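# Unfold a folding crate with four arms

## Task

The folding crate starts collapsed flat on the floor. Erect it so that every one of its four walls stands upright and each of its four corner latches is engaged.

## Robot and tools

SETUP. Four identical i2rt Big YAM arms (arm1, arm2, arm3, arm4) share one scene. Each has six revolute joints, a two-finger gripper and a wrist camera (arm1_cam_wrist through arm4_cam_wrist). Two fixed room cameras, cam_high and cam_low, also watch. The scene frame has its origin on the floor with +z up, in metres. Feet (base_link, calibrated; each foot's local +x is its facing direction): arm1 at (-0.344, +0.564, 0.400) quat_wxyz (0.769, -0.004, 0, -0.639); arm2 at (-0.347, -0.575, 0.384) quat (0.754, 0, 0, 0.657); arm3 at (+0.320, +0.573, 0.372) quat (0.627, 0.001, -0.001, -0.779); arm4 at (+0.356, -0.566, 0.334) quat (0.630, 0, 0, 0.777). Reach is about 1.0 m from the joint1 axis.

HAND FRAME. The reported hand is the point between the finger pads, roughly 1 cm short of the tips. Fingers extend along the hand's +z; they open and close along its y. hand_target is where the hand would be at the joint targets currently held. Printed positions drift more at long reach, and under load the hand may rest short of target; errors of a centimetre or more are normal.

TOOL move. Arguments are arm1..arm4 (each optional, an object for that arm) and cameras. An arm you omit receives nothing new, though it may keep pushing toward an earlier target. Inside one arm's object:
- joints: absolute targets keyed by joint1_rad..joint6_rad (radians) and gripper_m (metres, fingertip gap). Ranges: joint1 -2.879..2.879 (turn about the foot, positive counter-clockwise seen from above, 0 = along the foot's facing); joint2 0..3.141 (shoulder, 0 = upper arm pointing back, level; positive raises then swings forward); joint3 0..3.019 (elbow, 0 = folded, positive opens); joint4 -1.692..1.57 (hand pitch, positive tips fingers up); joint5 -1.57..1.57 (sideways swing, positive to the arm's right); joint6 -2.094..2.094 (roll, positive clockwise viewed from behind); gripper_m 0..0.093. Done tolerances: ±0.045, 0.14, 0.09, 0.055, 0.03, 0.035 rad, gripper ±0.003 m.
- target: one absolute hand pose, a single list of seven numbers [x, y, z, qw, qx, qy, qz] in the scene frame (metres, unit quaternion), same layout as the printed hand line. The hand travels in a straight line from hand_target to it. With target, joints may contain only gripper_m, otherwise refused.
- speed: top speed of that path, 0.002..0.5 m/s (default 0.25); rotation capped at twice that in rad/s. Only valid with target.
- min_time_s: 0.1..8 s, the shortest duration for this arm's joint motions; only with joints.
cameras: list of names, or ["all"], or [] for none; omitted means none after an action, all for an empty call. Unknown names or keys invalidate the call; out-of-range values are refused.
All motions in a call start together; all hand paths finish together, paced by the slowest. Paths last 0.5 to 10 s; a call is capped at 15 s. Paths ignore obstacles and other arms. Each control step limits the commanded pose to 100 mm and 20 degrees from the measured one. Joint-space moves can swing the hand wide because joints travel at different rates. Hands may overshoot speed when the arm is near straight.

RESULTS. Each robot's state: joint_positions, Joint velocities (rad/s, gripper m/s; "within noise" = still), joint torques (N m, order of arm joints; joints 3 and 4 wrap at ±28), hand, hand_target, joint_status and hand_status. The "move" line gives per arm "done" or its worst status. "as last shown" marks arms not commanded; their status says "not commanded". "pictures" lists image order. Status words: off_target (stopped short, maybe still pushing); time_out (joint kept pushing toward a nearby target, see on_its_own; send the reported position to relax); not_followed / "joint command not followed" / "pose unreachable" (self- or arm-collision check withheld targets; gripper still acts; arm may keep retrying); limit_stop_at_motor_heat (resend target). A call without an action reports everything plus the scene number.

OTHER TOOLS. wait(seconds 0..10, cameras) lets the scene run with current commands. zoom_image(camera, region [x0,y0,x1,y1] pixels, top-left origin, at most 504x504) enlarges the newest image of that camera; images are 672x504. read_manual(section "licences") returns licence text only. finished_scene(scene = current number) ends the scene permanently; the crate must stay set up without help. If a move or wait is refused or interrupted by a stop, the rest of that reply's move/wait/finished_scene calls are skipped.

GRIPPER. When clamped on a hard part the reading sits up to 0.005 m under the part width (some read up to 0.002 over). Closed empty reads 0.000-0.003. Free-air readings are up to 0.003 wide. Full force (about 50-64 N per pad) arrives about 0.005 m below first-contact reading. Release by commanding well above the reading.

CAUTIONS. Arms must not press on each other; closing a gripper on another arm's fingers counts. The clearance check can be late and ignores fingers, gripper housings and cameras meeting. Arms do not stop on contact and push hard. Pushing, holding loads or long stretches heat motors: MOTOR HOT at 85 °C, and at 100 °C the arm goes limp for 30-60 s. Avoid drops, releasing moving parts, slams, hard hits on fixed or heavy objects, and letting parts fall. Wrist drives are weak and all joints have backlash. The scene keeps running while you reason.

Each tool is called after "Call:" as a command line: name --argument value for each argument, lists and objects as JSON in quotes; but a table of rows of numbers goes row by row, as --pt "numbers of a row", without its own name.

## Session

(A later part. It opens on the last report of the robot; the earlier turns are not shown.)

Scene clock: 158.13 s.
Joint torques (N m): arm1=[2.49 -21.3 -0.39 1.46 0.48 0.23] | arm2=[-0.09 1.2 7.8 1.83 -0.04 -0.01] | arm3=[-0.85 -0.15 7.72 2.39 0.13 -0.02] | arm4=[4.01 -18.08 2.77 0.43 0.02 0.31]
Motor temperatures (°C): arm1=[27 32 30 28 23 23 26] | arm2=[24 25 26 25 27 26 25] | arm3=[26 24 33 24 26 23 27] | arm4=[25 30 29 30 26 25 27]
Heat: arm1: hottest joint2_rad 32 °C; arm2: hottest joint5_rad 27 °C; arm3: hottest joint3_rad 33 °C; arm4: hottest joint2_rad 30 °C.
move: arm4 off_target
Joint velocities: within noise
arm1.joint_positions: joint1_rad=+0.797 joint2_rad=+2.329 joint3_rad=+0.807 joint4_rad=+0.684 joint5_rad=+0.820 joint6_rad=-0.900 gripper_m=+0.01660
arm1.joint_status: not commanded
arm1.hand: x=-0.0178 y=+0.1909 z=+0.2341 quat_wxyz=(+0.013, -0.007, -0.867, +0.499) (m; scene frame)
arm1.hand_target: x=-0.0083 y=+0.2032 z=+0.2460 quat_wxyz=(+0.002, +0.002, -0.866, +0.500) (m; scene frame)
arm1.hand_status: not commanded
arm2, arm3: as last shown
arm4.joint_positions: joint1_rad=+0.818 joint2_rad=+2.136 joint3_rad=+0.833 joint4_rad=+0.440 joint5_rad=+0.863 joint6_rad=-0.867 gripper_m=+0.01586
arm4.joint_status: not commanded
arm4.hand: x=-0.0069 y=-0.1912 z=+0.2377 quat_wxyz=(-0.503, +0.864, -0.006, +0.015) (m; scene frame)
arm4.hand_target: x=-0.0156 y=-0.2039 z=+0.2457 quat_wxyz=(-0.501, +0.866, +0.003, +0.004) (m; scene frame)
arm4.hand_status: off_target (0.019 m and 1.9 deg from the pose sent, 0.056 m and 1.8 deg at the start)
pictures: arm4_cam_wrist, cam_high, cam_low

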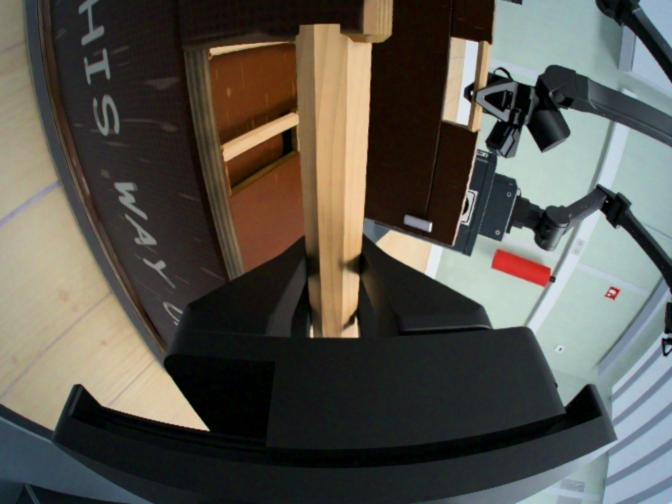

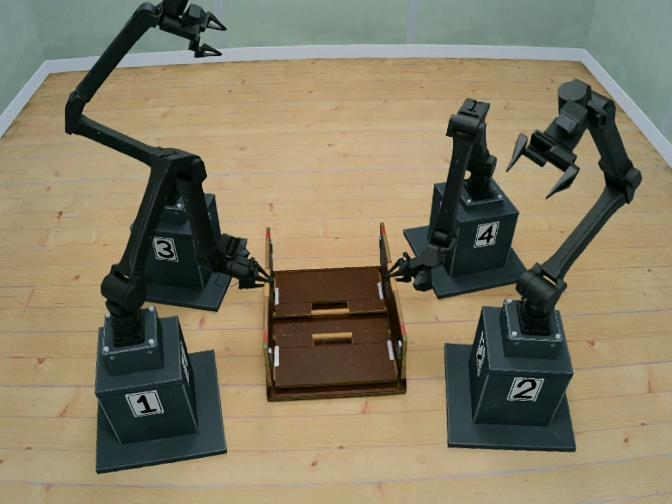

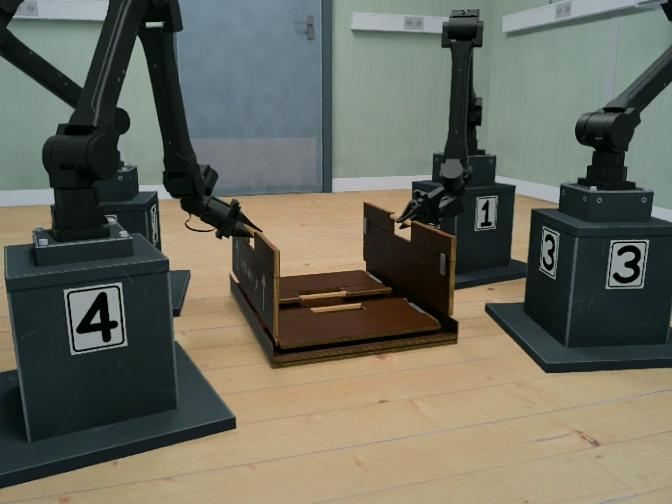

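Call:
move --arm2 '{"target": [-0.08, -0.02, 0.20, 0, 0.70711, -0.70711, 0], "speed": 0.4, "joints": {"gripper_m": 0.055}}' --arm3 '{"target": [0.17, 0.05, 0.35, 0, 0.70711, 0.70711, 0], "speed": 0.3, "joints": {"gripper_m": 0.055}}' --cameras '["arm2_cam_wrist", "arm3_cam_wrist", "cam_high", "cam_low"]'

Scene clock: 173.23 s.
Joint torques (N m): arm1=[2.61 -21.42 -0.36 1.59 0.51 0.23] | arm2=[0.44 -23 7.28 -0.1 0.09 0.06] | arm3=[-1.2 -14.86 8.81 -0.25 0.22 -0.02] | arm4=[4.01 -18.08 2.77 0.43 0.03 0.31]
Motor temperatures (°C): arm1=[27 32 29 28 23 23 26] | arm2=[24 25 26 25 27 26 25] | arm3=[26 24 33 24 26 23 27] | arm4=[25 30 29 30 26 25 27]
Heat: arm1: hottest joint2_rad 32 °C; arm2: hottest joint5_rad 27 °C; arm3: hottest joint3_rad 33 °C; arm4: hottest joint2_rad 30 °C.
move: arm2 off_target; arm3 off_target
Joint velocities: within noise
arm1: as last shown
arm2.joint_positions: joint1_rad=-0.309 joint2_rad=+2.400 joint3_rad=+1.565 joint4_rad=-0.778 joint5_rad=-0.007 joint6_rad=-0.460 gripper_m=+0.05513
arm2.joint_status: all done
arm2.hand: x=-0.0920 y=-0.0394 z=+0.1900 quat_wxyz=(+0.021, +0.712, -0.702, +0.004) (m; scene frame)
arm2.hand_target: x=-0.0830 y=-0.0275 z=+0.1978 quat_wxyz=(+0.010, +0.708, -0.706, +0.001) (m; scene frame)
arm2.hand_status: off_target (0.025 m and 2.5 deg from the pose sent, 0.954 m and 86.3 deg at the start)
arm3.joint_positions: joint1_rad=-0.061 joint2_rad=+1.959 joint3_rad=+1.308 joint4_rad=-0.935 joint5_rad=+0.003 joint6_rad=-0.264 gripper_m=+0.05512
arm3.joint_status: all done
arm3.hand: x=+0.1752 y=+0.0660 z=+0.3466 quat_wxyz=(+0.004, -0.711, -0.703, -0.007) (m; scene frame)
arm3.hand_target: x=+0.1685 y=+0.0544 z=+0.3471 quat_wxyz=(+0.005, -0.710, -0.705, -0.004) (m; scene frame)
arm3.hand_status: off_target (0.017 m and 1.2 deg from the pose sent, 0.679 m and 68.1 deg at the start)
arm4.joint_positions: joint1_rad=+0.818 joint2_rad=+2.134 joint3_rad=+0.833 joint4_rad=+0.440 joint5_rad=+0.863 joint6_rad=-0.867 gripper_m=+0.01586
arm4.joint_status: not commanded
arm4.hand: x=-0.0072 y=-0.1910 z=+0.2384 quat_wxyz=(-0.503, +0.864, -0.007, +0.014) (m; scene frame)
arm4.hand_target: x=-0.0159 y=-0.2037 z=+0.2464 quat_wxyz=(-0.501, +0.865, +0.003, +0.003) (m; scene frame)
arm4.hand_status: not commanded
pictures: arm2_cam_wrist, arm3_cam_wrist, cam_high, cam_low

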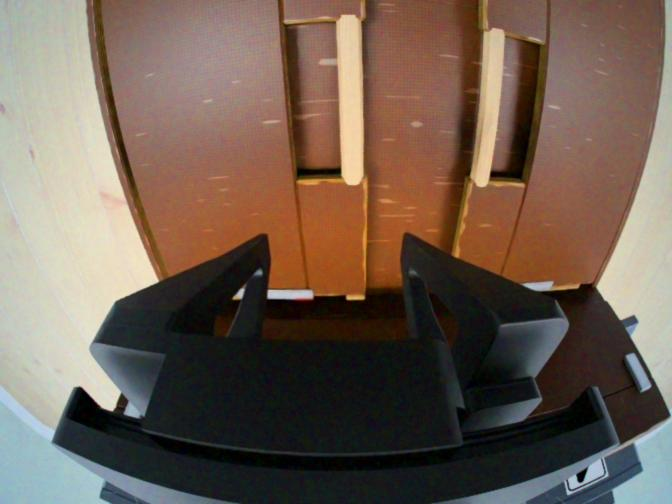

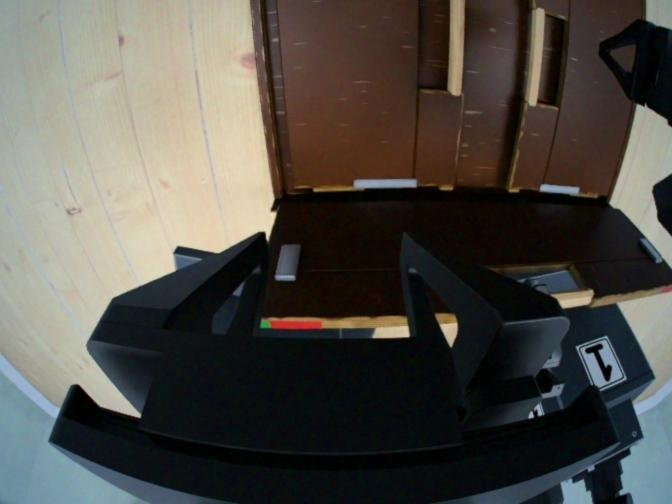

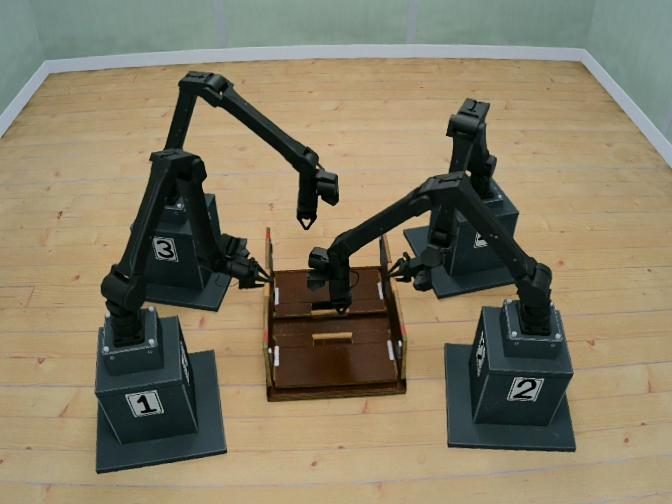

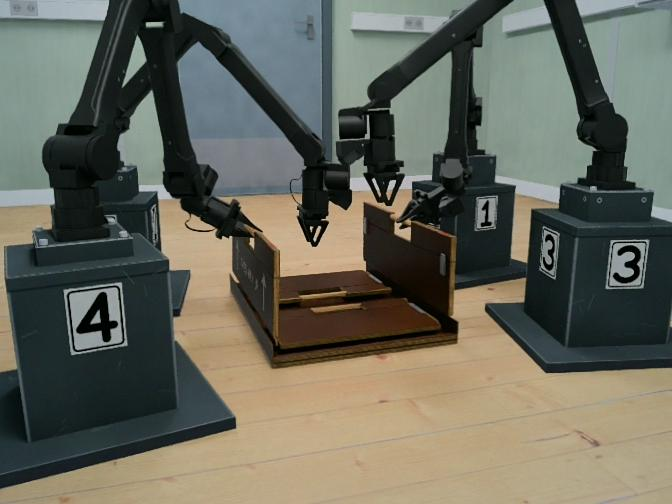

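Call:
move --arm2 '{"target": [-0.072, 0.012, 0.115, 0, 0.70711, -0.70711, 0], "speed": 0.25}' --cameras '["arm2_cam_wrist"]'

Scene clock: 178.87 s.
Joint torques (N m): arm1=[2.37 -21.42 -0.39 1.37 0.48 0.2] | arm2=[0.62 -25.93 7.16 0.12 0.09 0.06] | arm3=[-1.03 -15.56 8.7 -0.25 0.23 -0.04] | arm4=[3.96 -18.08 2.77 0.43 0.03 0.31]
Motor temperatures (°C): arm1=[27 32 29 27 23 23 26] | arm2=[24 26 27 25 27 26 25] | arm3=[26 25 32 24 26 23 27] | arm4=[25 30 29 30 26 25 28]
Heat: arm1: hottest joint2_rad 32 °C; arm2: hottest joint3_rad 27 °C; arm3: hottest joint3_rad 32 °C; arm4: hottest joint2_rad 30 °C.
move: arm2 off_target
Joint velocities: within noise
arm1, arm3, arm4: as last shown
arm2.joint_positions: joint1_rad=-0.307 joint2_rad=+2.637 joint3_rad=+1.782 joint4_rad=-0.752 joint5_rad=-0.004 joint6_rad=-0.449 gripper_m=+0.05513
arm2.joint_status: not commanded
arm2.hand: x=-0.0776 y=-0.0082 z=+0.1022 quat_wxyz=(+0.018, +0.709, -0.705, +0.005) (m; scene frame)
arm2.hand_target: x=-0.0734 y=+0.0112 z=+0.1149 quat_wxyz=(+0.000, +0.709, -0.705, +0.000) (m; scene frame)
arm2.hand_status: off_target (0.025 m and 2.1 deg from the pose sent, 0.093 m and 2.5 deg at the start)
pictures: arm2_cam_wrist

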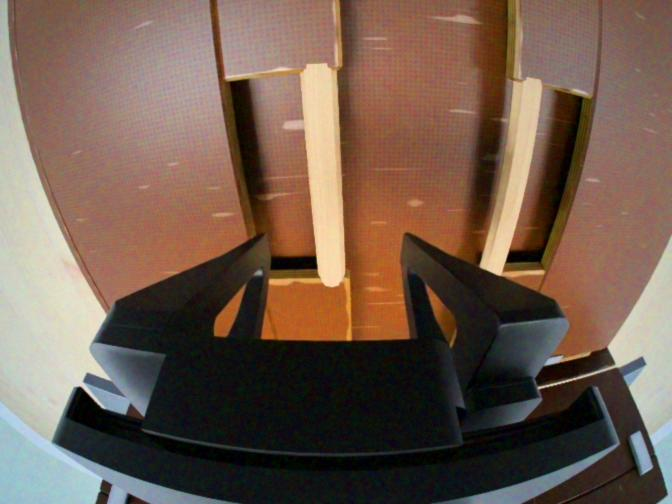

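Call:
move --arm2 '{"target": [-0.079, 0.016, 0.060, 0, 0.70711, -0.70711, 0], "speed": 0.2}' --cameras '["arm2_cam_wrist", "cam_low"]'

Call:
zoom_image --camera "cam_low" --region '[230, 180, 410, 340]'

Scene clock: 185.87 s.
Joint torques (N m): arm1=[2.49 -21.07 -0.47 1.43 0.57 0.21] | arm2=[0.5 -25.23 6.97 0.55 0.09 0.07] | arm3=[-1.08 -15.03 8.76 -0.18 0.25 -0.04] | arm4=[4.01 -18.14 2.77 0.43 0.03 0.31]
Motor temperatures (°C): arm1=[27 32 29 27 23 23 26] | arm2=[24 27 27 25 27 26 25] | arm3=[26 25 32 24 26 23 27] | arm4=[25 31 28 30 26 25 28]
Heat: arm1: hottest joint2_rad 32 °C; arm2: hottest joint2_rad 27 °C; arm3: hottest joint3_rad 32 °C; arm4: hottest joint2_rad 31 °C.
move: arm2 off_target
Joint velocities: within noise
arm1, arm3, arm4: as last shown
arm2.joint_positions: joint1_rad=-0.289 joint2_rad=+2.753 joint3_rad=+1.861 joint4_rad=-0.723 joint5_rad=-0.004 joint6_rad=-0.437 gripper_m=+0.05513
arm2.joint_status: not commanded
arm2.hand: x=-0.0880 y=-0.0034 z=+0.0510 quat_wxyz=(+0.021, +0.711, -0.703, +0.006) (m; scene frame)
arm2.hand_target: x=-0.0827 y=+0.0170 z=+0.0604 quat_wxyz=(+0.000, +0.710, -0.704, +0.000) (m; scene frame)
arm2.hand_status: off_target (0.023 m and 2.6 deg from the pose sent, 0.049 m and 2.1 deg at the start)
pictures: arm2_cam_wrist, cam_low

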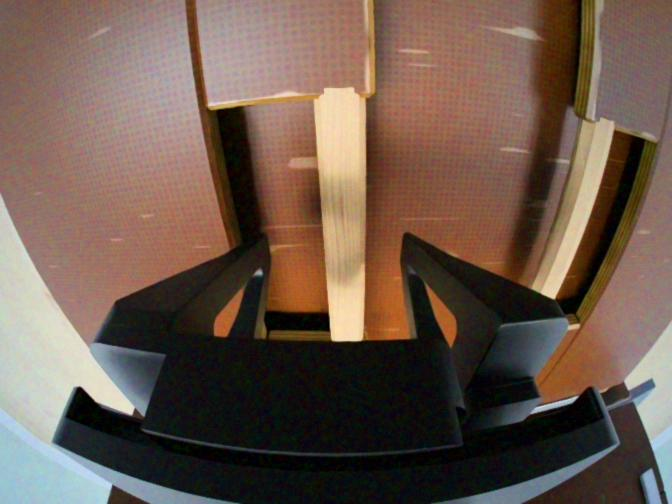

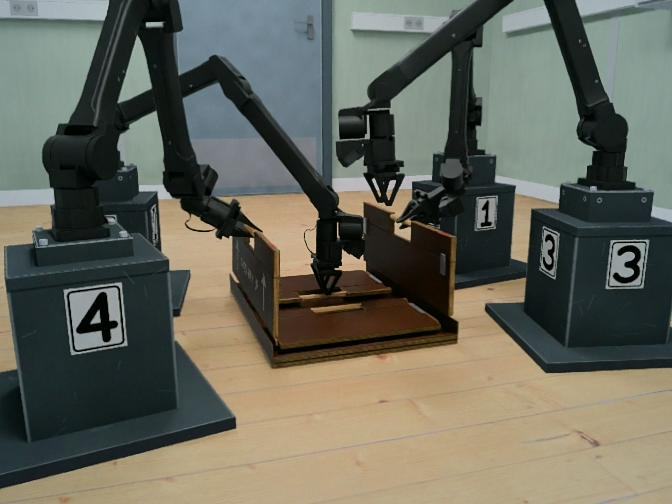

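Scaled by 2.800 from the camera's 672x504 image, which has a finer 960x720 frame.

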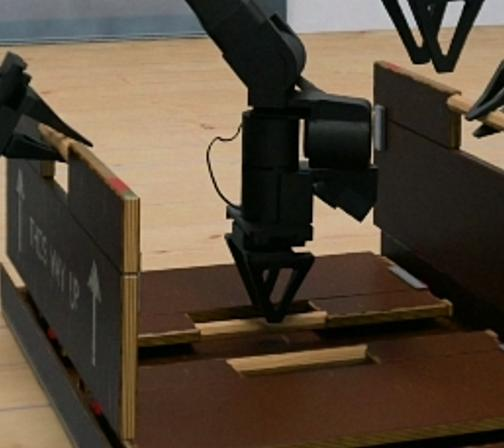

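Call:
move --arm2 '{"target": [-0.0745, 0.018, 0.039, 0, 0.70711, -0.70711, 0], "speed": 0.1}' --cameras '["arm2_cam_wrist"]'

Scene clock: 188.87 s.
Joint torques (N m): arm1=[2.61 -21.54 -0.38 1.61 0.51 0.23] | arm2=[-0.44 -24.7 7.21 0.57 0.09 0.06] | arm3=[-1.14 -15.27 8.66 -0.17 0.23 -0.04] | arm4=[4.01 -18.14 2.77 0.43 0.03 0.3]
Motor temperatures (°C): arm1=[27 32 29 27 23 23 26] | arm2=[24 27 27 25 27 26 25] | arm3=[26 25 32 24 26 23 27] | arm4=[25 31 28 30 26 25 28]
Heat: arm1: hottest joint2_rad 32 °C; arm2: hottest joint2_rad 27 °C; arm3: hottest joint3_rad 32 °C; arm4: hottest joint2_rad 31 °C.
move: arm2 off_target
Joint velocities: within noise
arm1, arm3, arm4: as last shown
arm2.joint_positions: joint1_rad=-0.289 joint2_rad=+2.799 joint3_rad=+1.915 joint4_rad=-0.723 joint5_rad=-0.002 joint6_rad=-0.437 gripper_m=+0.05513
arm2.joint_status: not commanded
arm2.hand: x=-0.0847 y=+0.0033 z=+0.0353 quat_wxyz=(+0.017, +0.711, -0.703, +0.005) (m; scene frame)
arm2.hand_target: x=-0.0747 y=+0.0173 z=+0.0392 quat_wxyz=(+0.000, +0.707, -0.707, +0.000) (m; scene frame)
arm2.hand_status: off_target (0.018 m and 2.1 deg from the pose sent, 0.028 m and 2.6 deg at the start)
pictures: arm2_cam_wrist

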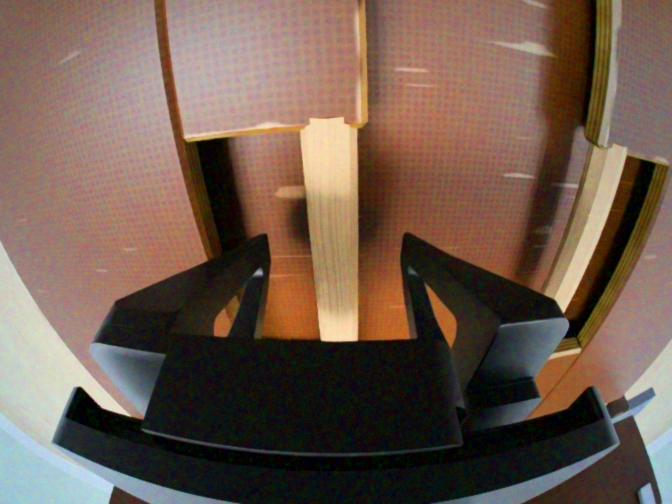

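Call:
move --arm2 '{"target": [-0.0745, 0.016, 0.030, 0, 0.70711, -0.70711, 0], "speed": 0.06}'

Call:
move --arm2 '{"joints": {"gripper_m": 0.008}}' --cameras '["arm2_cam_wrist", "cam_low"]'

Scene clock: 191.23 s.
Joint torques (N m): arm1=[2.78 -21.3 -0.49 1.39 0.53 0.17] | arm2=[-0.62 -24.41 7.08 0.69 0.05 0.04] | arm3=[-0.97 -14.86 8.72 -0.27 0.2 -0.04] | arm4=[4.01 -18.14 2.77 0.43 0.03 0.31]
Motor temperatures (°C): arm1=[27 32 29 27 23 23 26] | arm2=[24 27 27 25 27 26 25] | arm3=[26 26 32 24 26 23 27] | arm4=[25 31 28 30 26 25 28]
Heat: arm1: hottest joint2_rad 32 °C; arm2: hottest joint2_rad 27 °C; arm3: hottest joint3_rad 32 °C; arm4: hottest joint2_rad 31 °C.
move: arm2 off_target
Joint velocities: within noise
arm1, arm3, arm4: as last shown
arm2.joint_positions: joint1_rad=-0.289 joint2_rad=+2.811 joint3_rad=+1.923 joint4_rad=-0.717 joint5_rad=-0.002 joint6_rad=-0.437 gripper_m=+0.05513
arm2.joint_status: not commanded
arm2.hand: x=-0.0848 y=+0.0031 z=+0.0296 quat_wxyz=(+0.016, +0.711, -0.703, +0.005) (m; scene frame)
arm2.hand_target: x=-0.0747 y=+0.0157 z=+0.0305 quat_wxyz=(+0.000, +0.707, -0.707, +0.000) (m; scene frame)
arm2.hand_status: off_target (0.017 m and 2.0 deg from the pose sent, 0.017 m and 2.1 deg at the start)
pictures: none

Scene clock: 191.97 s.
Joint torques (N m): arm1=[2.84 -21.19 -0.42 1.39 0.52 0.2] | arm2=[-0.56 -24.35 7.08 0.69 -0.01 0.17] | arm3=[-0.91 -14.68 8.75 -0.12 0.23 -0.07] | arm4=[4.01 -18.08 2.77 0.43 0.03 0.31]
Motor temperatures (°C): arm1=[27 32 29 27 23 23 26] | arm2=[24 27 27 25 27 26 25] | arm3=[26 26 32 24 26 23 27] | arm4=[25 31 28 30 26 25 28]
Heat: arm1: hottest joint2_rad 32 °C; arm2: hottest joint2_rad 27 °C; arm3: hottest joint3_rad 32 °C; arm4: hottest joint2_rad 31 °C.
move: arm2 off_target
Joint velocities: within noise
arm1, arm3, arm4: as last shown
arm2.joint_positions: joint1_rad=-0.289 joint2_rad=+2.811 joint3_rad=+1.923 joint4_rad=-0.717 joint5_rad=-0.002 joint6_rad=-0.447 gripper_m=+0.01717
arm2.joint_status: gripper_m off_target (ended at +0.01719, target +0.00800)
arm2.hand: x=-0.0848 y=+0.0031 z=+0.0296 quat_wxyz=(+0.016, +0.715, -0.699, +0.005) (m; scene frame)
arm2.hand_target: x=-0.0749 y=+0.0158 z=+0.0305 quat_wxyz=(+0.000, +0.707, -0.707, -0.001) (m; scene frame)
arm2.hand_status: not commanded
pictures: arm2_cam_wrist, cam_low

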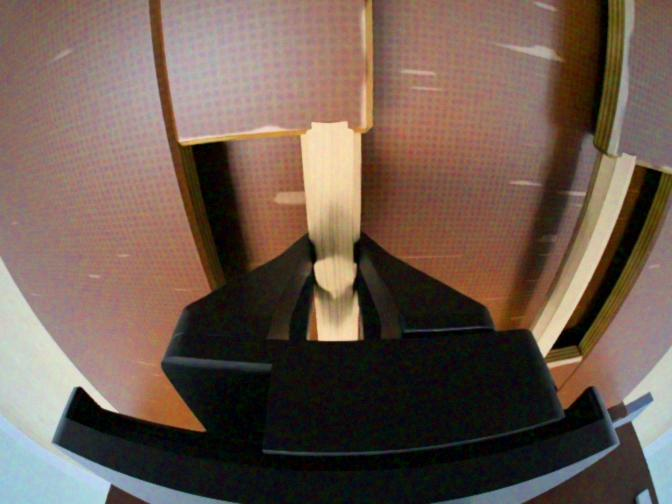

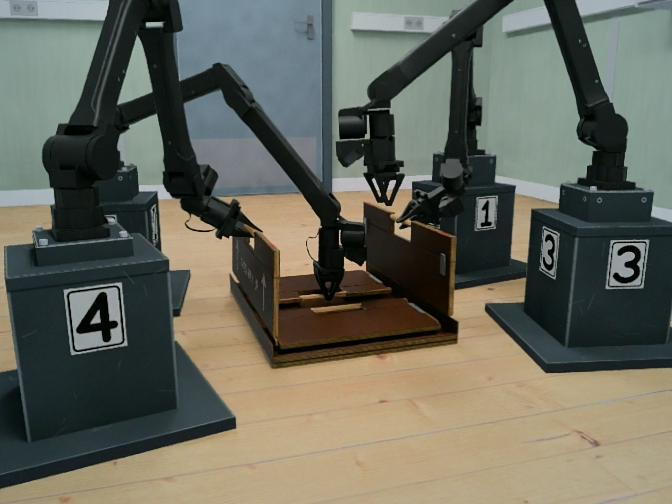

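Call:
move --arm2 '{"target": [-0.098, 0.016, 0.126, -0.12279, 0.69636, -0.69636, 0.12279], "speed": 0.18}'

Call:
move --arm2 '{"target": [-0.143, 0.016, 0.187, -0.23021, 0.66858, -0.66858, 0.23021], "speed": 0.18}' --cameras '["arm2_cam_wrist", "cam_low", "cam_high"]'

Scene clock: 196.20 s.
Joint torques (N m): arm1=[2.43 -21.36 -0.53 1.32 0.56 0.19] | arm2=[0.67 -28.51 3.85 0.24 0.86 0.46] | arm3=[-0.79 -15.15 8.76 -0.23 0.23 -0.07] | arm4=[3.66 -17.85 3.06 0.53 0.02 0.31]
Motor temperatures (°C): arm1=[27 32 29 27 23 23 26] | arm2=[24 28 27 25 27 26 25] | arm3=[26 26 32 24 26 23 27] | arm4=[25 31 28 30 26 25 28]
Heat: arm1: hottest joint2_rad 32 °C; arm2: hottest joint2_rad 28 °C; arm3: hottest joint3_rad 32 °C; arm4: hottest joint2_rad 31 °C.
move: arm2 off_target
Joint velocities: within noise
arm1, arm3: as last shown
arm2.joint_positions: joint1_rad=-0.192 joint2_rad=+2.625 joint3_rad=+1.679 joint4_rad=-0.539 joint5_rad=+0.309 joint6_rad=-0.369 gripper_m=+0.01717
arm2.joint_status: not commanded
arm2.hand: x=-0.0933 y=+0.0027 z=+0.0941 quat_wxyz=(-0.104, +0.708, -0.688, +0.122) (m; scene frame)
arm2.hand_target: x=-0.0915 y=+0.0163 z=+0.1244 quat_wxyz=(-0.124, +0.693, -0.700, +0.119) (m; scene frame)
arm2.hand_status: off_target (0.035 m and 2.7 deg from the pose sent, 0.098 m and 21.0 deg at the start)
arm4.joint_positions: joint1_rad=+0.824 joint2_rad=+2.133 joint3_rad=+0.829 joint4_rad=+0.437 joint5_rad=+0.866 joint6_rad=-0.861 gripper_m=+0.01586
arm4.joint_status: not commanded
arm4.hand: x=-0.0076 y=-0.1940 z=+0.2384 quat_wxyz=(-0.503, +0.864, -0.006, +0.014) (m; scene frame)
arm4.hand_target: x=-0.0160 y=-0.2038 z=+0.2465 quat_wxyz=(-0.502, +0.865, +0.000, +0.003) (m; scene frame)
arm4.hand_status: not commanded
pictures: none

Scene clock: 197.70 s.
Joint torques (N m): arm1=[2.2 -20.84 -0.4 1.37 0.49 0.23] | arm2=[2.67 -27.05 4.12 -0.32 0.68 0.51] | arm3=[-1.08 -15.33 8.83 -0.18 0.21 -0.04] | arm4=[3.19 -17.73 3.3 0.55 -0.03 0.27]
Motor temperatures (°C): arm1=[27 32 29 27 23 23 26] | arm2=[24 28 27 25 27 26 25] | arm3=[26 26 32 24 26 23 27] | arm4=[25 31 28 30 26 25 28]
Heat: arm1: hottest joint2_rad 32 °C; arm2: hottest joint2_rad 28 °C; arm3: hottest joint3_rad 32 °C; arm4: hottest joint2_rad 31 °C.
move: arm2 off_target
Joint velocities: within noise
arm1.joint_positions: joint1_rad=+0.797 joint2_rad=+2.329 joint3_rad=+0.807 joint4_rad=+0.684 joint5_rad=+0.820 joint6_rad=-0.900 gripper_m=+0.01660
arm1.joint_status: not commanded
arm1.hand: x=-0.0178 y=+0.1909 z=+0.2341 quat_wxyz=(+0.013, -0.007, -0.867, +0.499) (m; scene frame)
arm1.hand_target: x=-0.0083 y=+0.2032 z=+0.2460 quat_wxyz=(+0.002, +0.002, -0.866, +0.500) (m; scene frame)
arm1.hand_status: not commanded
arm2.joint_positions: joint1_rad=-0.057 joint2_rad=+2.507 joint3_rad=+1.548 joint4_rad=-0.505 joint5_rad=+0.646 joint6_rad=-0.248 gripper_m=+0.01717
arm2.joint_status: not commanded
arm2.hand: x=-0.1262 y=+0.0027 z=+0.1605 quat_wxyz=(-0.213, +0.676, -0.663, +0.241) (m; scene frame)
arm2.hand_target: x=-0.1418 y=+0.0170 z=+0.1865 quat_wxyz=(-0.231, +0.669, -0.668, +0.231) (m; scene frame)
arm2.hand_status: off_target (0.034 m and 2.5 deg from the pose sent, 0.106 m and 19.8 deg at the start)
arm3: as last shown
arm4.joint_positions: joint1_rad=+0.829 joint2_rad=+2.133 joint3_rad=+0.826 joint4_rad=+0.437 joint5_rad=+0.870 joint6_rad=-0.855 gripper_m=+0.01586
arm4.joint_status: not commanded
arm4.hand: x=-0.0074 y=-0.1962 z=+0.2382 quat_wxyz=(-0.504, +0.864, -0.007, +0.014) (m; scene frame)
arm4.hand_target: x=-0.0154 y=-0.2034 z=+0.2465 quat_wxyz=(-0.503, +0.865, -0.002, +0.003) (m; scene frame)
arm4.hand_status: not commanded
pictures: arm2_cam_wrist, cam_high, cam_low

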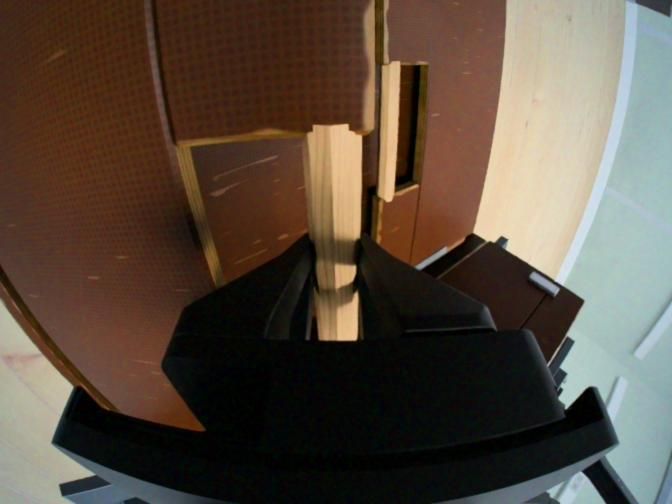

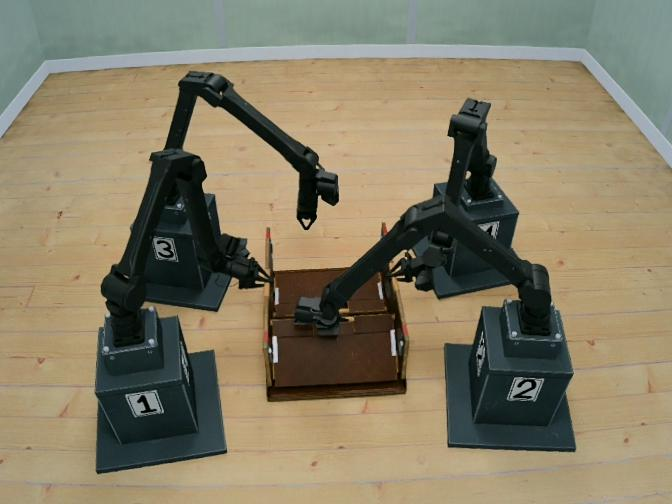

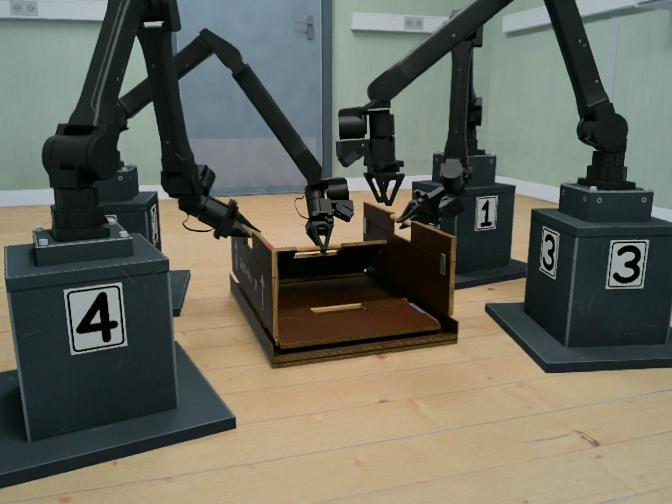

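Call:
move --arm2 '{"target": [-0.195, 0.015, 0.232, -0.3155, 0.6328, -0.6328, 0.3155], "speed": 0.18}'

Call:
move --arm2 '{"target": [-0.246, 0.014, 0.252, -0.35355, 0.61237, -0.61237, 0.35355], "speed": 0.15}' --cameras '["arm2_cam_wrist", "cam_low", "cam_high"]'

Scene clock: 202.77 s.
Joint torques (N m): arm1=[2.49 -21.42 -0.4 1.32 0.52 0.22] | arm2=[2.9 -26.23 4.82 -0.87 0.22 0.48] | arm3=[-1.08 -15.5 8.72 -0.2 0.2 -0.07] | arm4=[3.14 -17.67 3.34 0.62 -0.03 0.26]
Motor temperatures (°C): arm1=[27 32 29 27 23 23 26] | arm2=[24 28 27 25 27 26 25] | arm3=[26 26 32 24 26 23 27] | arm4=[25 31 28 30 26 25 28]
Heat: arm1: hottest joint2_rad 32 °C; arm2: hottest joint2_rad 28 °C; arm3: hottest joint3_rad 32 °C; arm4: hottest joint2_rad 31 °C.
move: arm2 off_target
Joint velocities: within noise
arm1: as last shown
arm1.hand_target: x=-0.0084 y=+0.2031 z=+0.2460 quat_wxyz=(+0.002, +0.002, -0.866, +0.500) (m; scene frame)
arm2.joint_positions: joint1_rad=+0.080 joint2_rad=+2.472 joint3_rad=+1.519 joint4_rad=-0.602 joint5_rad=+0.933 joint6_rad=-0.074 gripper_m=+0.01717
arm2.joint_status: not commanded
arm2.hand: x=-0.1733 y=+0.0012 z=+0.2080 quat_wxyz=(-0.302, +0.634, -0.628, +0.334) (m; scene frame)
arm2.hand_target: x=-0.1931 y=+0.0156 z=+0.2315 quat_wxyz=(-0.316, +0.633, -0.633, +0.316) (m; scene frame)
arm2.hand_status: off_target (0.035 m and 2.6 deg from the pose sent, 0.100 m and 15.7 deg at the start)
arm3.joint_positions: joint1_rad=-0.061 joint2_rad=+1.959 joint3_rad=+1.308 joint4_rad=-0.935 joint5_rad=+0.003 joint6_rad=-0.264 gripper_m=+0.05512
arm3.joint_status: not commanded
arm3.hand: x=+0.1752 y=+0.0660 z=+0.3466 quat_wxyz=(+0.004, -0.711, -0.703, -0.007) (m; scene frame)
arm3.hand_target: x=+0.1685 y=+0.0544 z=+0.3471 quat_wxyz=(+0.005, -0.710, -0.705, -0.004) (m; scene frame)
arm3.hand_status: not commanded
arm4.joint_positions: joint1_rad=+0.830 joint2_rad=+2.131 joint3_rad=+0.825 joint4_rad=+0.436 joint5_rad=+0.870 joint6_rad=-0.855 gripper_m=+0.01586
arm4.joint_status: not commanded
arm4.hand: x=-0.0074 y=-0.1971 z=+0.2384 quat_wxyz=(-0.503, +0.864, -0.006, +0.014) (m; scene frame)
arm4.hand_target: x=-0.0154 y=-0.2039 z=+0.2467 quat_wxyz=(-0.503, +0.865, -0.001, +0.003) (m; scene frame)
arm4.hand_status: not commanded
pictures: none

Scene clock: 204.23 s.
Joint torques (N m): arm1=[2.67 -21.6 -0.39 1.33 0.51 0.22] | arm2=[3.02 -24.82 5.72 -0.9 0.11 0.45] | arm3=[-1.32 -14.97 8.73 -0.28 0.23 -0.06] | arm4=[3.08 -17.67 3.33 0.62 -0.04 0.26]
Motor temperatures (°C): arm1=[27 32 29 27 23 23 26] | arm2=[24 28 27 25 27 26 25] | arm3=[26 26 32 24 26 23 27] | arm4=[25 31 28 30 26 25 28]
Heat: arm1: hottest joint2_rad 32 °C; arm2: hottest joint2_rad 28 °C; arm3: hottest joint3_rad 32 °C; arm4: hottest joint2_rad 31 °C.
move: arm2 off_target
Joint velocities: within noise
arm1.joint_positions: joint1_rad=+0.798 joint2_rad=+2.329 joint3_rad=+0.807 joint4_rad=+0.684 joint5_rad=+0.820 joint6_rad=-0.900 gripper_m=+0.01660
arm1.joint_status: not commanded
arm1.hand: x=-0.0172 y=+0.1914 z=+0.2341 quat_wxyz=(+0.013, -0.006, -0.867, +0.499) (m; scene frame)
arm1.hand_target: x=-0.0077 y=+0.2034 z=+0.2460 quat_wxyz=(+0.001, +0.003, -0.866, +0.500) (m; scene frame)
arm1.hand_status: not commanded
arm2.joint_positions: joint1_rad=+0.187 joint2_rad=+2.472 joint3_rad=+1.556 joint4_rad=-0.814 joint5_rad=+1.051 joint6_rad=+0.131 gripper_m=+0.01717
arm2.joint_status: not commanded
arm2.hand: x=-0.2240 y=+0.0001 z=+0.2355 quat_wxyz=(-0.341, +0.614, -0.607, +0.373) (m; scene frame)
arm2.hand_target: x=-0.2454 y=+0.0141 z=+0.2516 quat_wxyz=(-0.354, +0.613, -0.612, +0.353) (m; scene frame)
arm2.hand_status: off_target (0.031 m and 2.7 deg from the pose sent, 0.086 m and 7.0 deg at the start)
arm3: as last shown
arm4.joint_positions: joint1_rad=+0.830 joint2_rad=+2.131 joint3_rad=+0.825 joint4_rad=+0.436 joint5_rad=+0.872 joint6_rad=-0.854 gripper_m=+0.01586
arm4.joint_status: not commanded
arm4.hand: x=-0.0072 y=-0.1970 z=+0.2386 quat_wxyz=(-0.504, +0.864, -0.007, +0.014) (m; scene frame)
arm4.hand_target: x=-0.0150 y=-0.2037 z=+0.2468 quat_wxyz=(-0.503, +0.864, -0.002, +0.003) (m; scene frame)
arm4.hand_status: not commanded
pictures: arm2_cam_wrist, cam_high, cam_low

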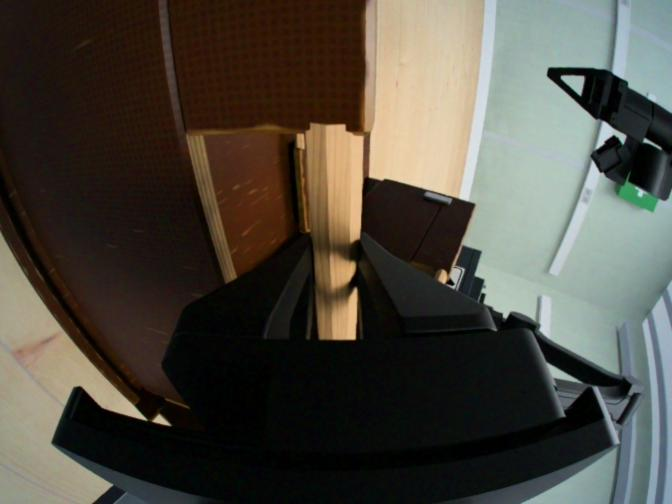

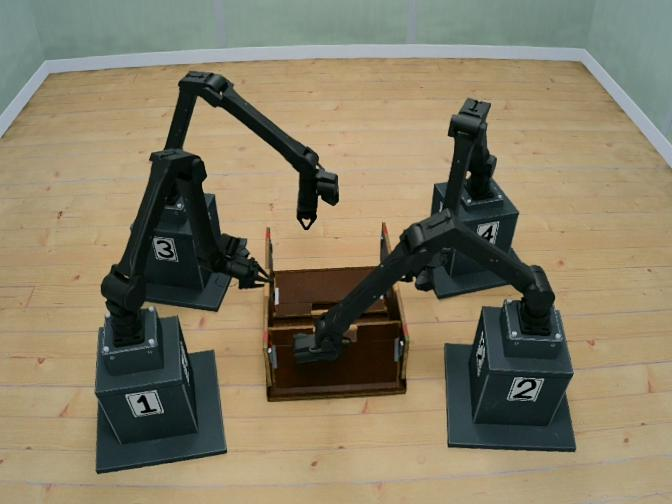

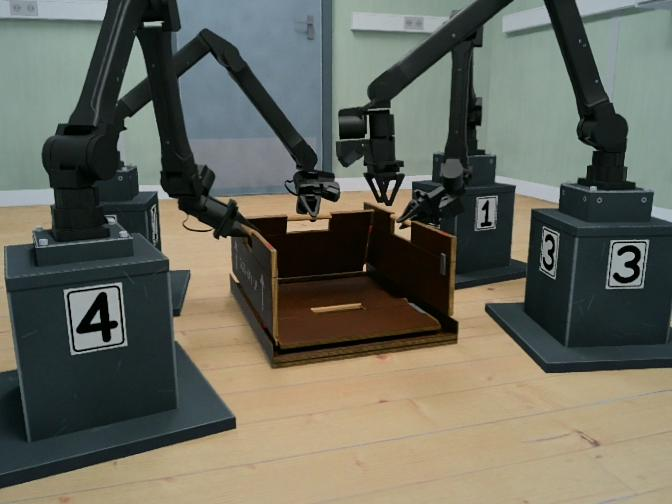

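Call:
move --arm2 '{"target": [-0.292, 0.013, 0.256, -0.35355, 0.61237, -0.61237, 0.35355], "speed": 0.1}' --arm3 '{"target": [0.04, -0.016, 0.13, 0, 0.70711, 0.70711, 0], "speed": 0.3}' --cameras '["arm2_cam_wrist", "arm3_cam_wrist", "cam_low", "cam_high"]'

Scene clock: 209.27 s.
Joint torques (N m): arm1=[2.08 -21.54 -0.13 1.24 0.42 0.25] | arm2=[4.54 -23.88 6.24 -0.96 0.01 0.58] | arm3=[-0.85 -18.96 7.92 -0.13 -0.03 -0.04] | arm4=[3.14 -17.67 3.34 0.61 -0.04 0.25]
Motor temperatures (°C): arm1=[27 32 29 27 23 23 26] | arm2=[24 29 27 25 27 26 25] | arm3=[26 26 32 24 26 23 27] | arm4=[25 31 28 30 26 25 28]
Heat: arm1: hottest joint2_rad 32 °C; arm2: hottest joint2_rad 29 °C; arm3: hottest joint3_rad 32 °C; arm4: hottest joint2_rad 31 °C.
move: arm2 off_target; arm3 off_target
Joint velocities: within noise
arm1.joint_positions: joint1_rad=+0.801 joint2_rad=+2.327 joint3_rad=+0.804 joint4_rad=+0.684 joint5_rad=+0.821 joint6_rad=-0.897 gripper_m=+0.01660
arm1.joint_status: not commanded
arm1.hand: x=-0.0172 y=+0.1930 z=+0.2345 quat_wxyz=(+0.012, -0.006, -0.867, +0.499) (m; scene frame)
arm1.hand_target: x=-0.0078 y=+0.2031 z=+0.2464 quat_wxyz=(+0.000, +0.001, -0.866, +0.500) (m; scene frame)
arm1.hand_status: not commanded
arm2.joint_positions: joint1_rad=+0.247 joint2_rad=+2.478 joint3_rad=+1.599 joint4_rad=-0.973 joint5_rad=+1.039 joint6_rad=+0.265 gripper_m=+0.01685
arm2.joint_status: not commanded
arm2.hand: x=-0.2588 y=-0.0012 z=+0.2447 quat_wxyz=(-0.338, +0.612, -0.607, +0.377) (m; scene frame)
arm2.hand_target: x=-0.2914 y=+0.0121 z=+0.2556 quat_wxyz=(-0.354, +0.613, -0.611, +0.354) (m; scene frame)
arm2.hand_status: off_target (0.038 m and 3.3 deg from the pose sent, 0.072 m and 2.7 deg at the start)
arm3.joint_positions: joint1_rad=-0.222 joint2_rad=+2.545 joint3_rad=+1.762 joint4_rad=-0.777 joint5_rad=+0.002 joint6_rad=-0.433 gripper_m=+0.05512
arm3.joint_status: not commanded
arm3.hand: x=+0.0463 y=-0.0115 z=+0.1399 quat_wxyz=(-0.002, -0.709, -0.705, +0.004) (m; scene frame)
arm3.hand_target: x=+0.0414 y=-0.0141 z=+0.1295 quat_wxyz=(-0.002, -0.707, -0.707, +0.000) (m; scene frame)
arm3.hand_status: off_target (0.013 m and 0.6 deg from the pose sent, 0.268 m and 1.2 deg at the start)
arm4: as last shown
arm4.hand_target: x=-0.0150 y=-0.2036 z=+0.2468 quat_wxyz=(-0.503, +0.864, -0.002, +0.003) (m; scene frame)
pictures: arm2_cam_wrist, arm3_cam_wrist, cam_high, cam_low

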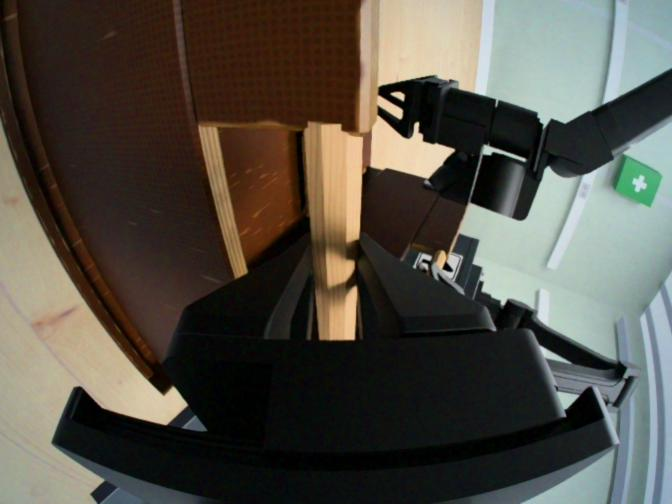

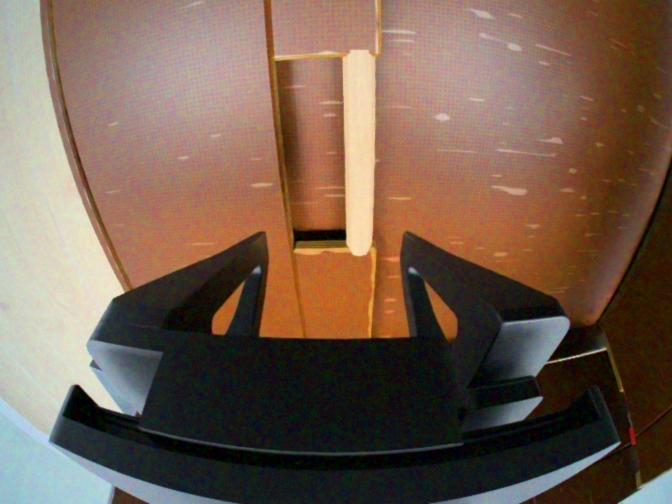

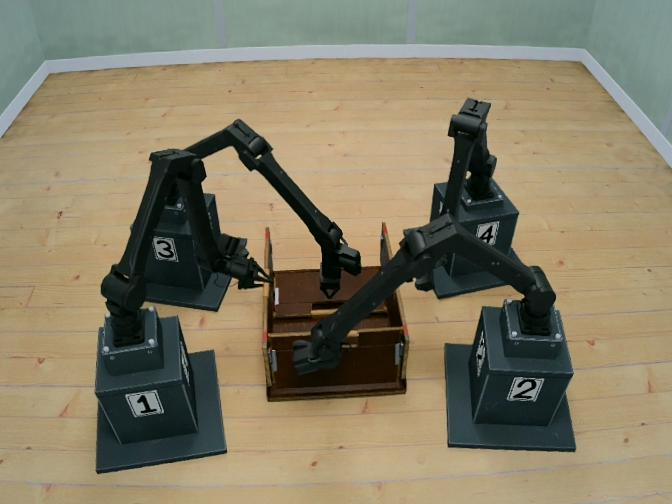

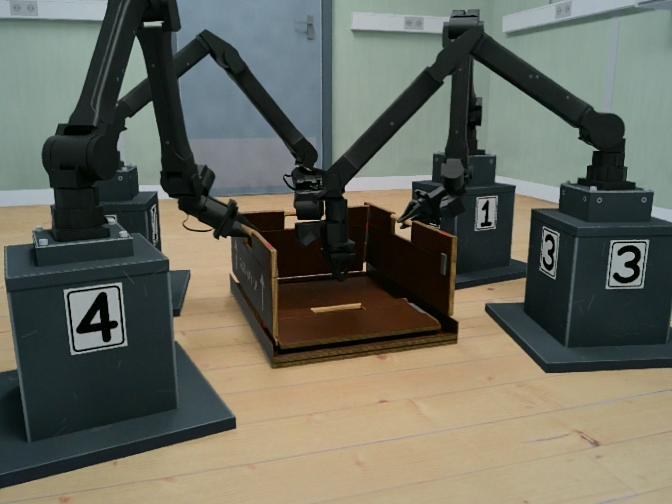

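Call:
move --arm2 '{"target": [-0.315, 0.013, 0.258, -0.35355, 0.61237, -0.61237, 0.35355], "speed": 0.08}' --arm3 '{"target": [0.020, -0.012, 0.048, 0, 0.70711, 0.70711, 0], "speed": 0.2}' --cameras '["arm2_cam_wrist", "arm3_cam_wrist", "cam_low", "cam_high"]'

Call:
zoom_image --camera "cam_high" --region '[250, 210, 420, 410]'

Scene clock: 214.97 s.
Joint torques (N m): arm1=[1.9 -20.84 -0.2 1.5 0.45 0.21] | arm2=[4.13 -24 6.67 -0.87 -0.24 0.48] | arm3=[-0.79 -19.84 7.28 0.24 0.09 -0.08] | arm4=[3.08 -17.67 3.34 0.61 -0.04 0.25]
Motor temperatures (°C): arm1=[27 32 29 27 23 23 26] | arm2=[24 29 27 25 27 26 25] | arm3=[26 26 32 24 26 23 27] | arm4=[25 31 28 30 26 25 28]
Heat: arm1: hottest joint2_rad 32 °C; arm2: hottest joint2_rad 29 °C; arm3: hottest joint3_rad 32 °C; arm4: hottest joint2_rad 31 °C.
move: arm2 off_target; arm3 off_target
Joint velocities: within noise
arm1, arm4: as last shown
arm2.joint_positions: joint1_rad=+0.288 joint2_rad=+2.489 joint3_rad=+1.627 joint4_rad=-1.059 joint5_rad=+1.036 joint6_rad=+0.341 gripper_m=+0.01679
arm2.joint_status: not commanded
arm2.hand: x=-0.2823 y=-0.0021 z=+0.2483 quat_wxyz=(-0.341, +0.611, -0.604, +0.380) (m; scene frame)
arm2.hand_target: x=-0.3138 y=+0.0124 z=+0.2588 quat_wxyz=(-0.355, +0.613, -0.611, +0.354) (m; scene frame)
arm2.hand_status: off_target (0.037 m and 3.5 deg from the pose sent, 0.059 m and 3.3 deg at the start)
arm3.joint_positions: joint1_rad=-0.250 joint2_rad=+2.736 joint3_rad=+1.898 joint4_rad=-0.739 joint5_rad=+0.002 joint6_rad=-0.464 gripper_m=+0.05512
arm3.joint_status: not commanded
arm3.hand: x=+0.0285 y=-0.0077 z=+0.0565 quat_wxyz=(+0.001, -0.708, -0.706, -0.003) (m; scene frame)
arm3.hand_target: x=+0.0208 y=-0.0109 z=+0.0486 quat_wxyz=(+0.000, -0.707, -0.707, +0.000) (m; scene frame)
arm3.hand_status: off_target (0.013 m and 0.4 deg from the pose sent, 0.096 m and 0.6 deg at the start)
pictures: arm2_cam_wrist, arm3_cam_wrist, cam_high, cam_low

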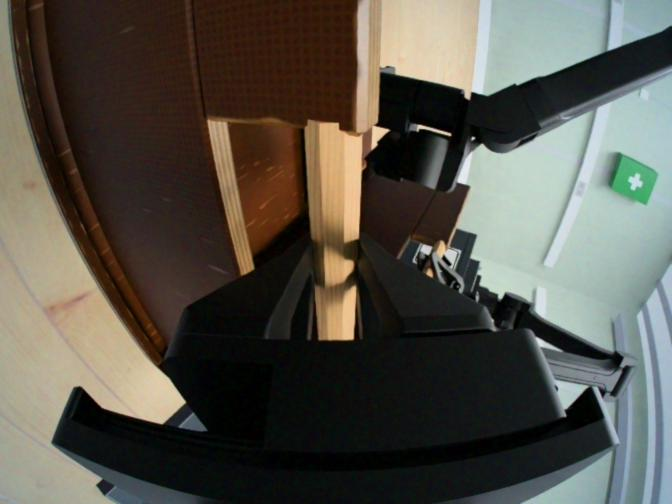

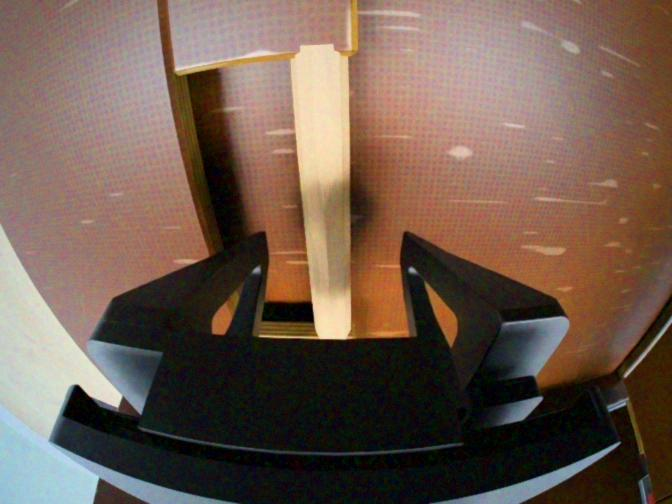

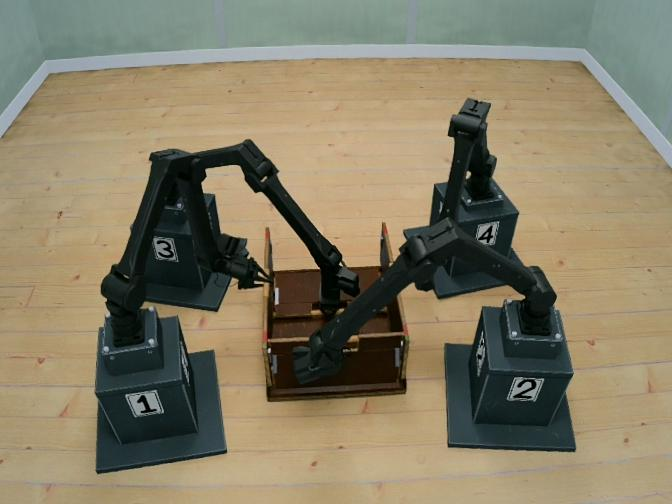

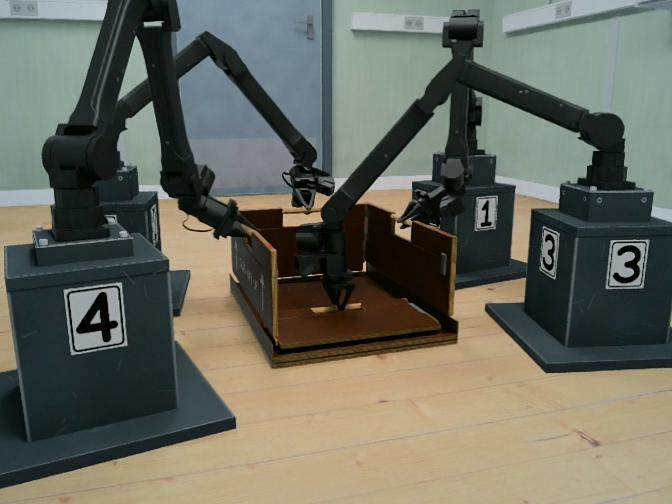

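Scaled by 2.520 from the camera's 672x504 image, which has a finer 960x720 frame.

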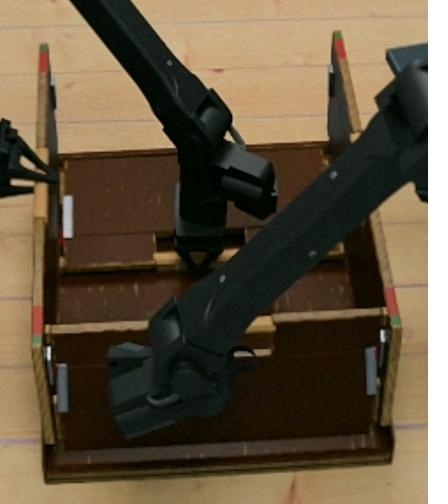

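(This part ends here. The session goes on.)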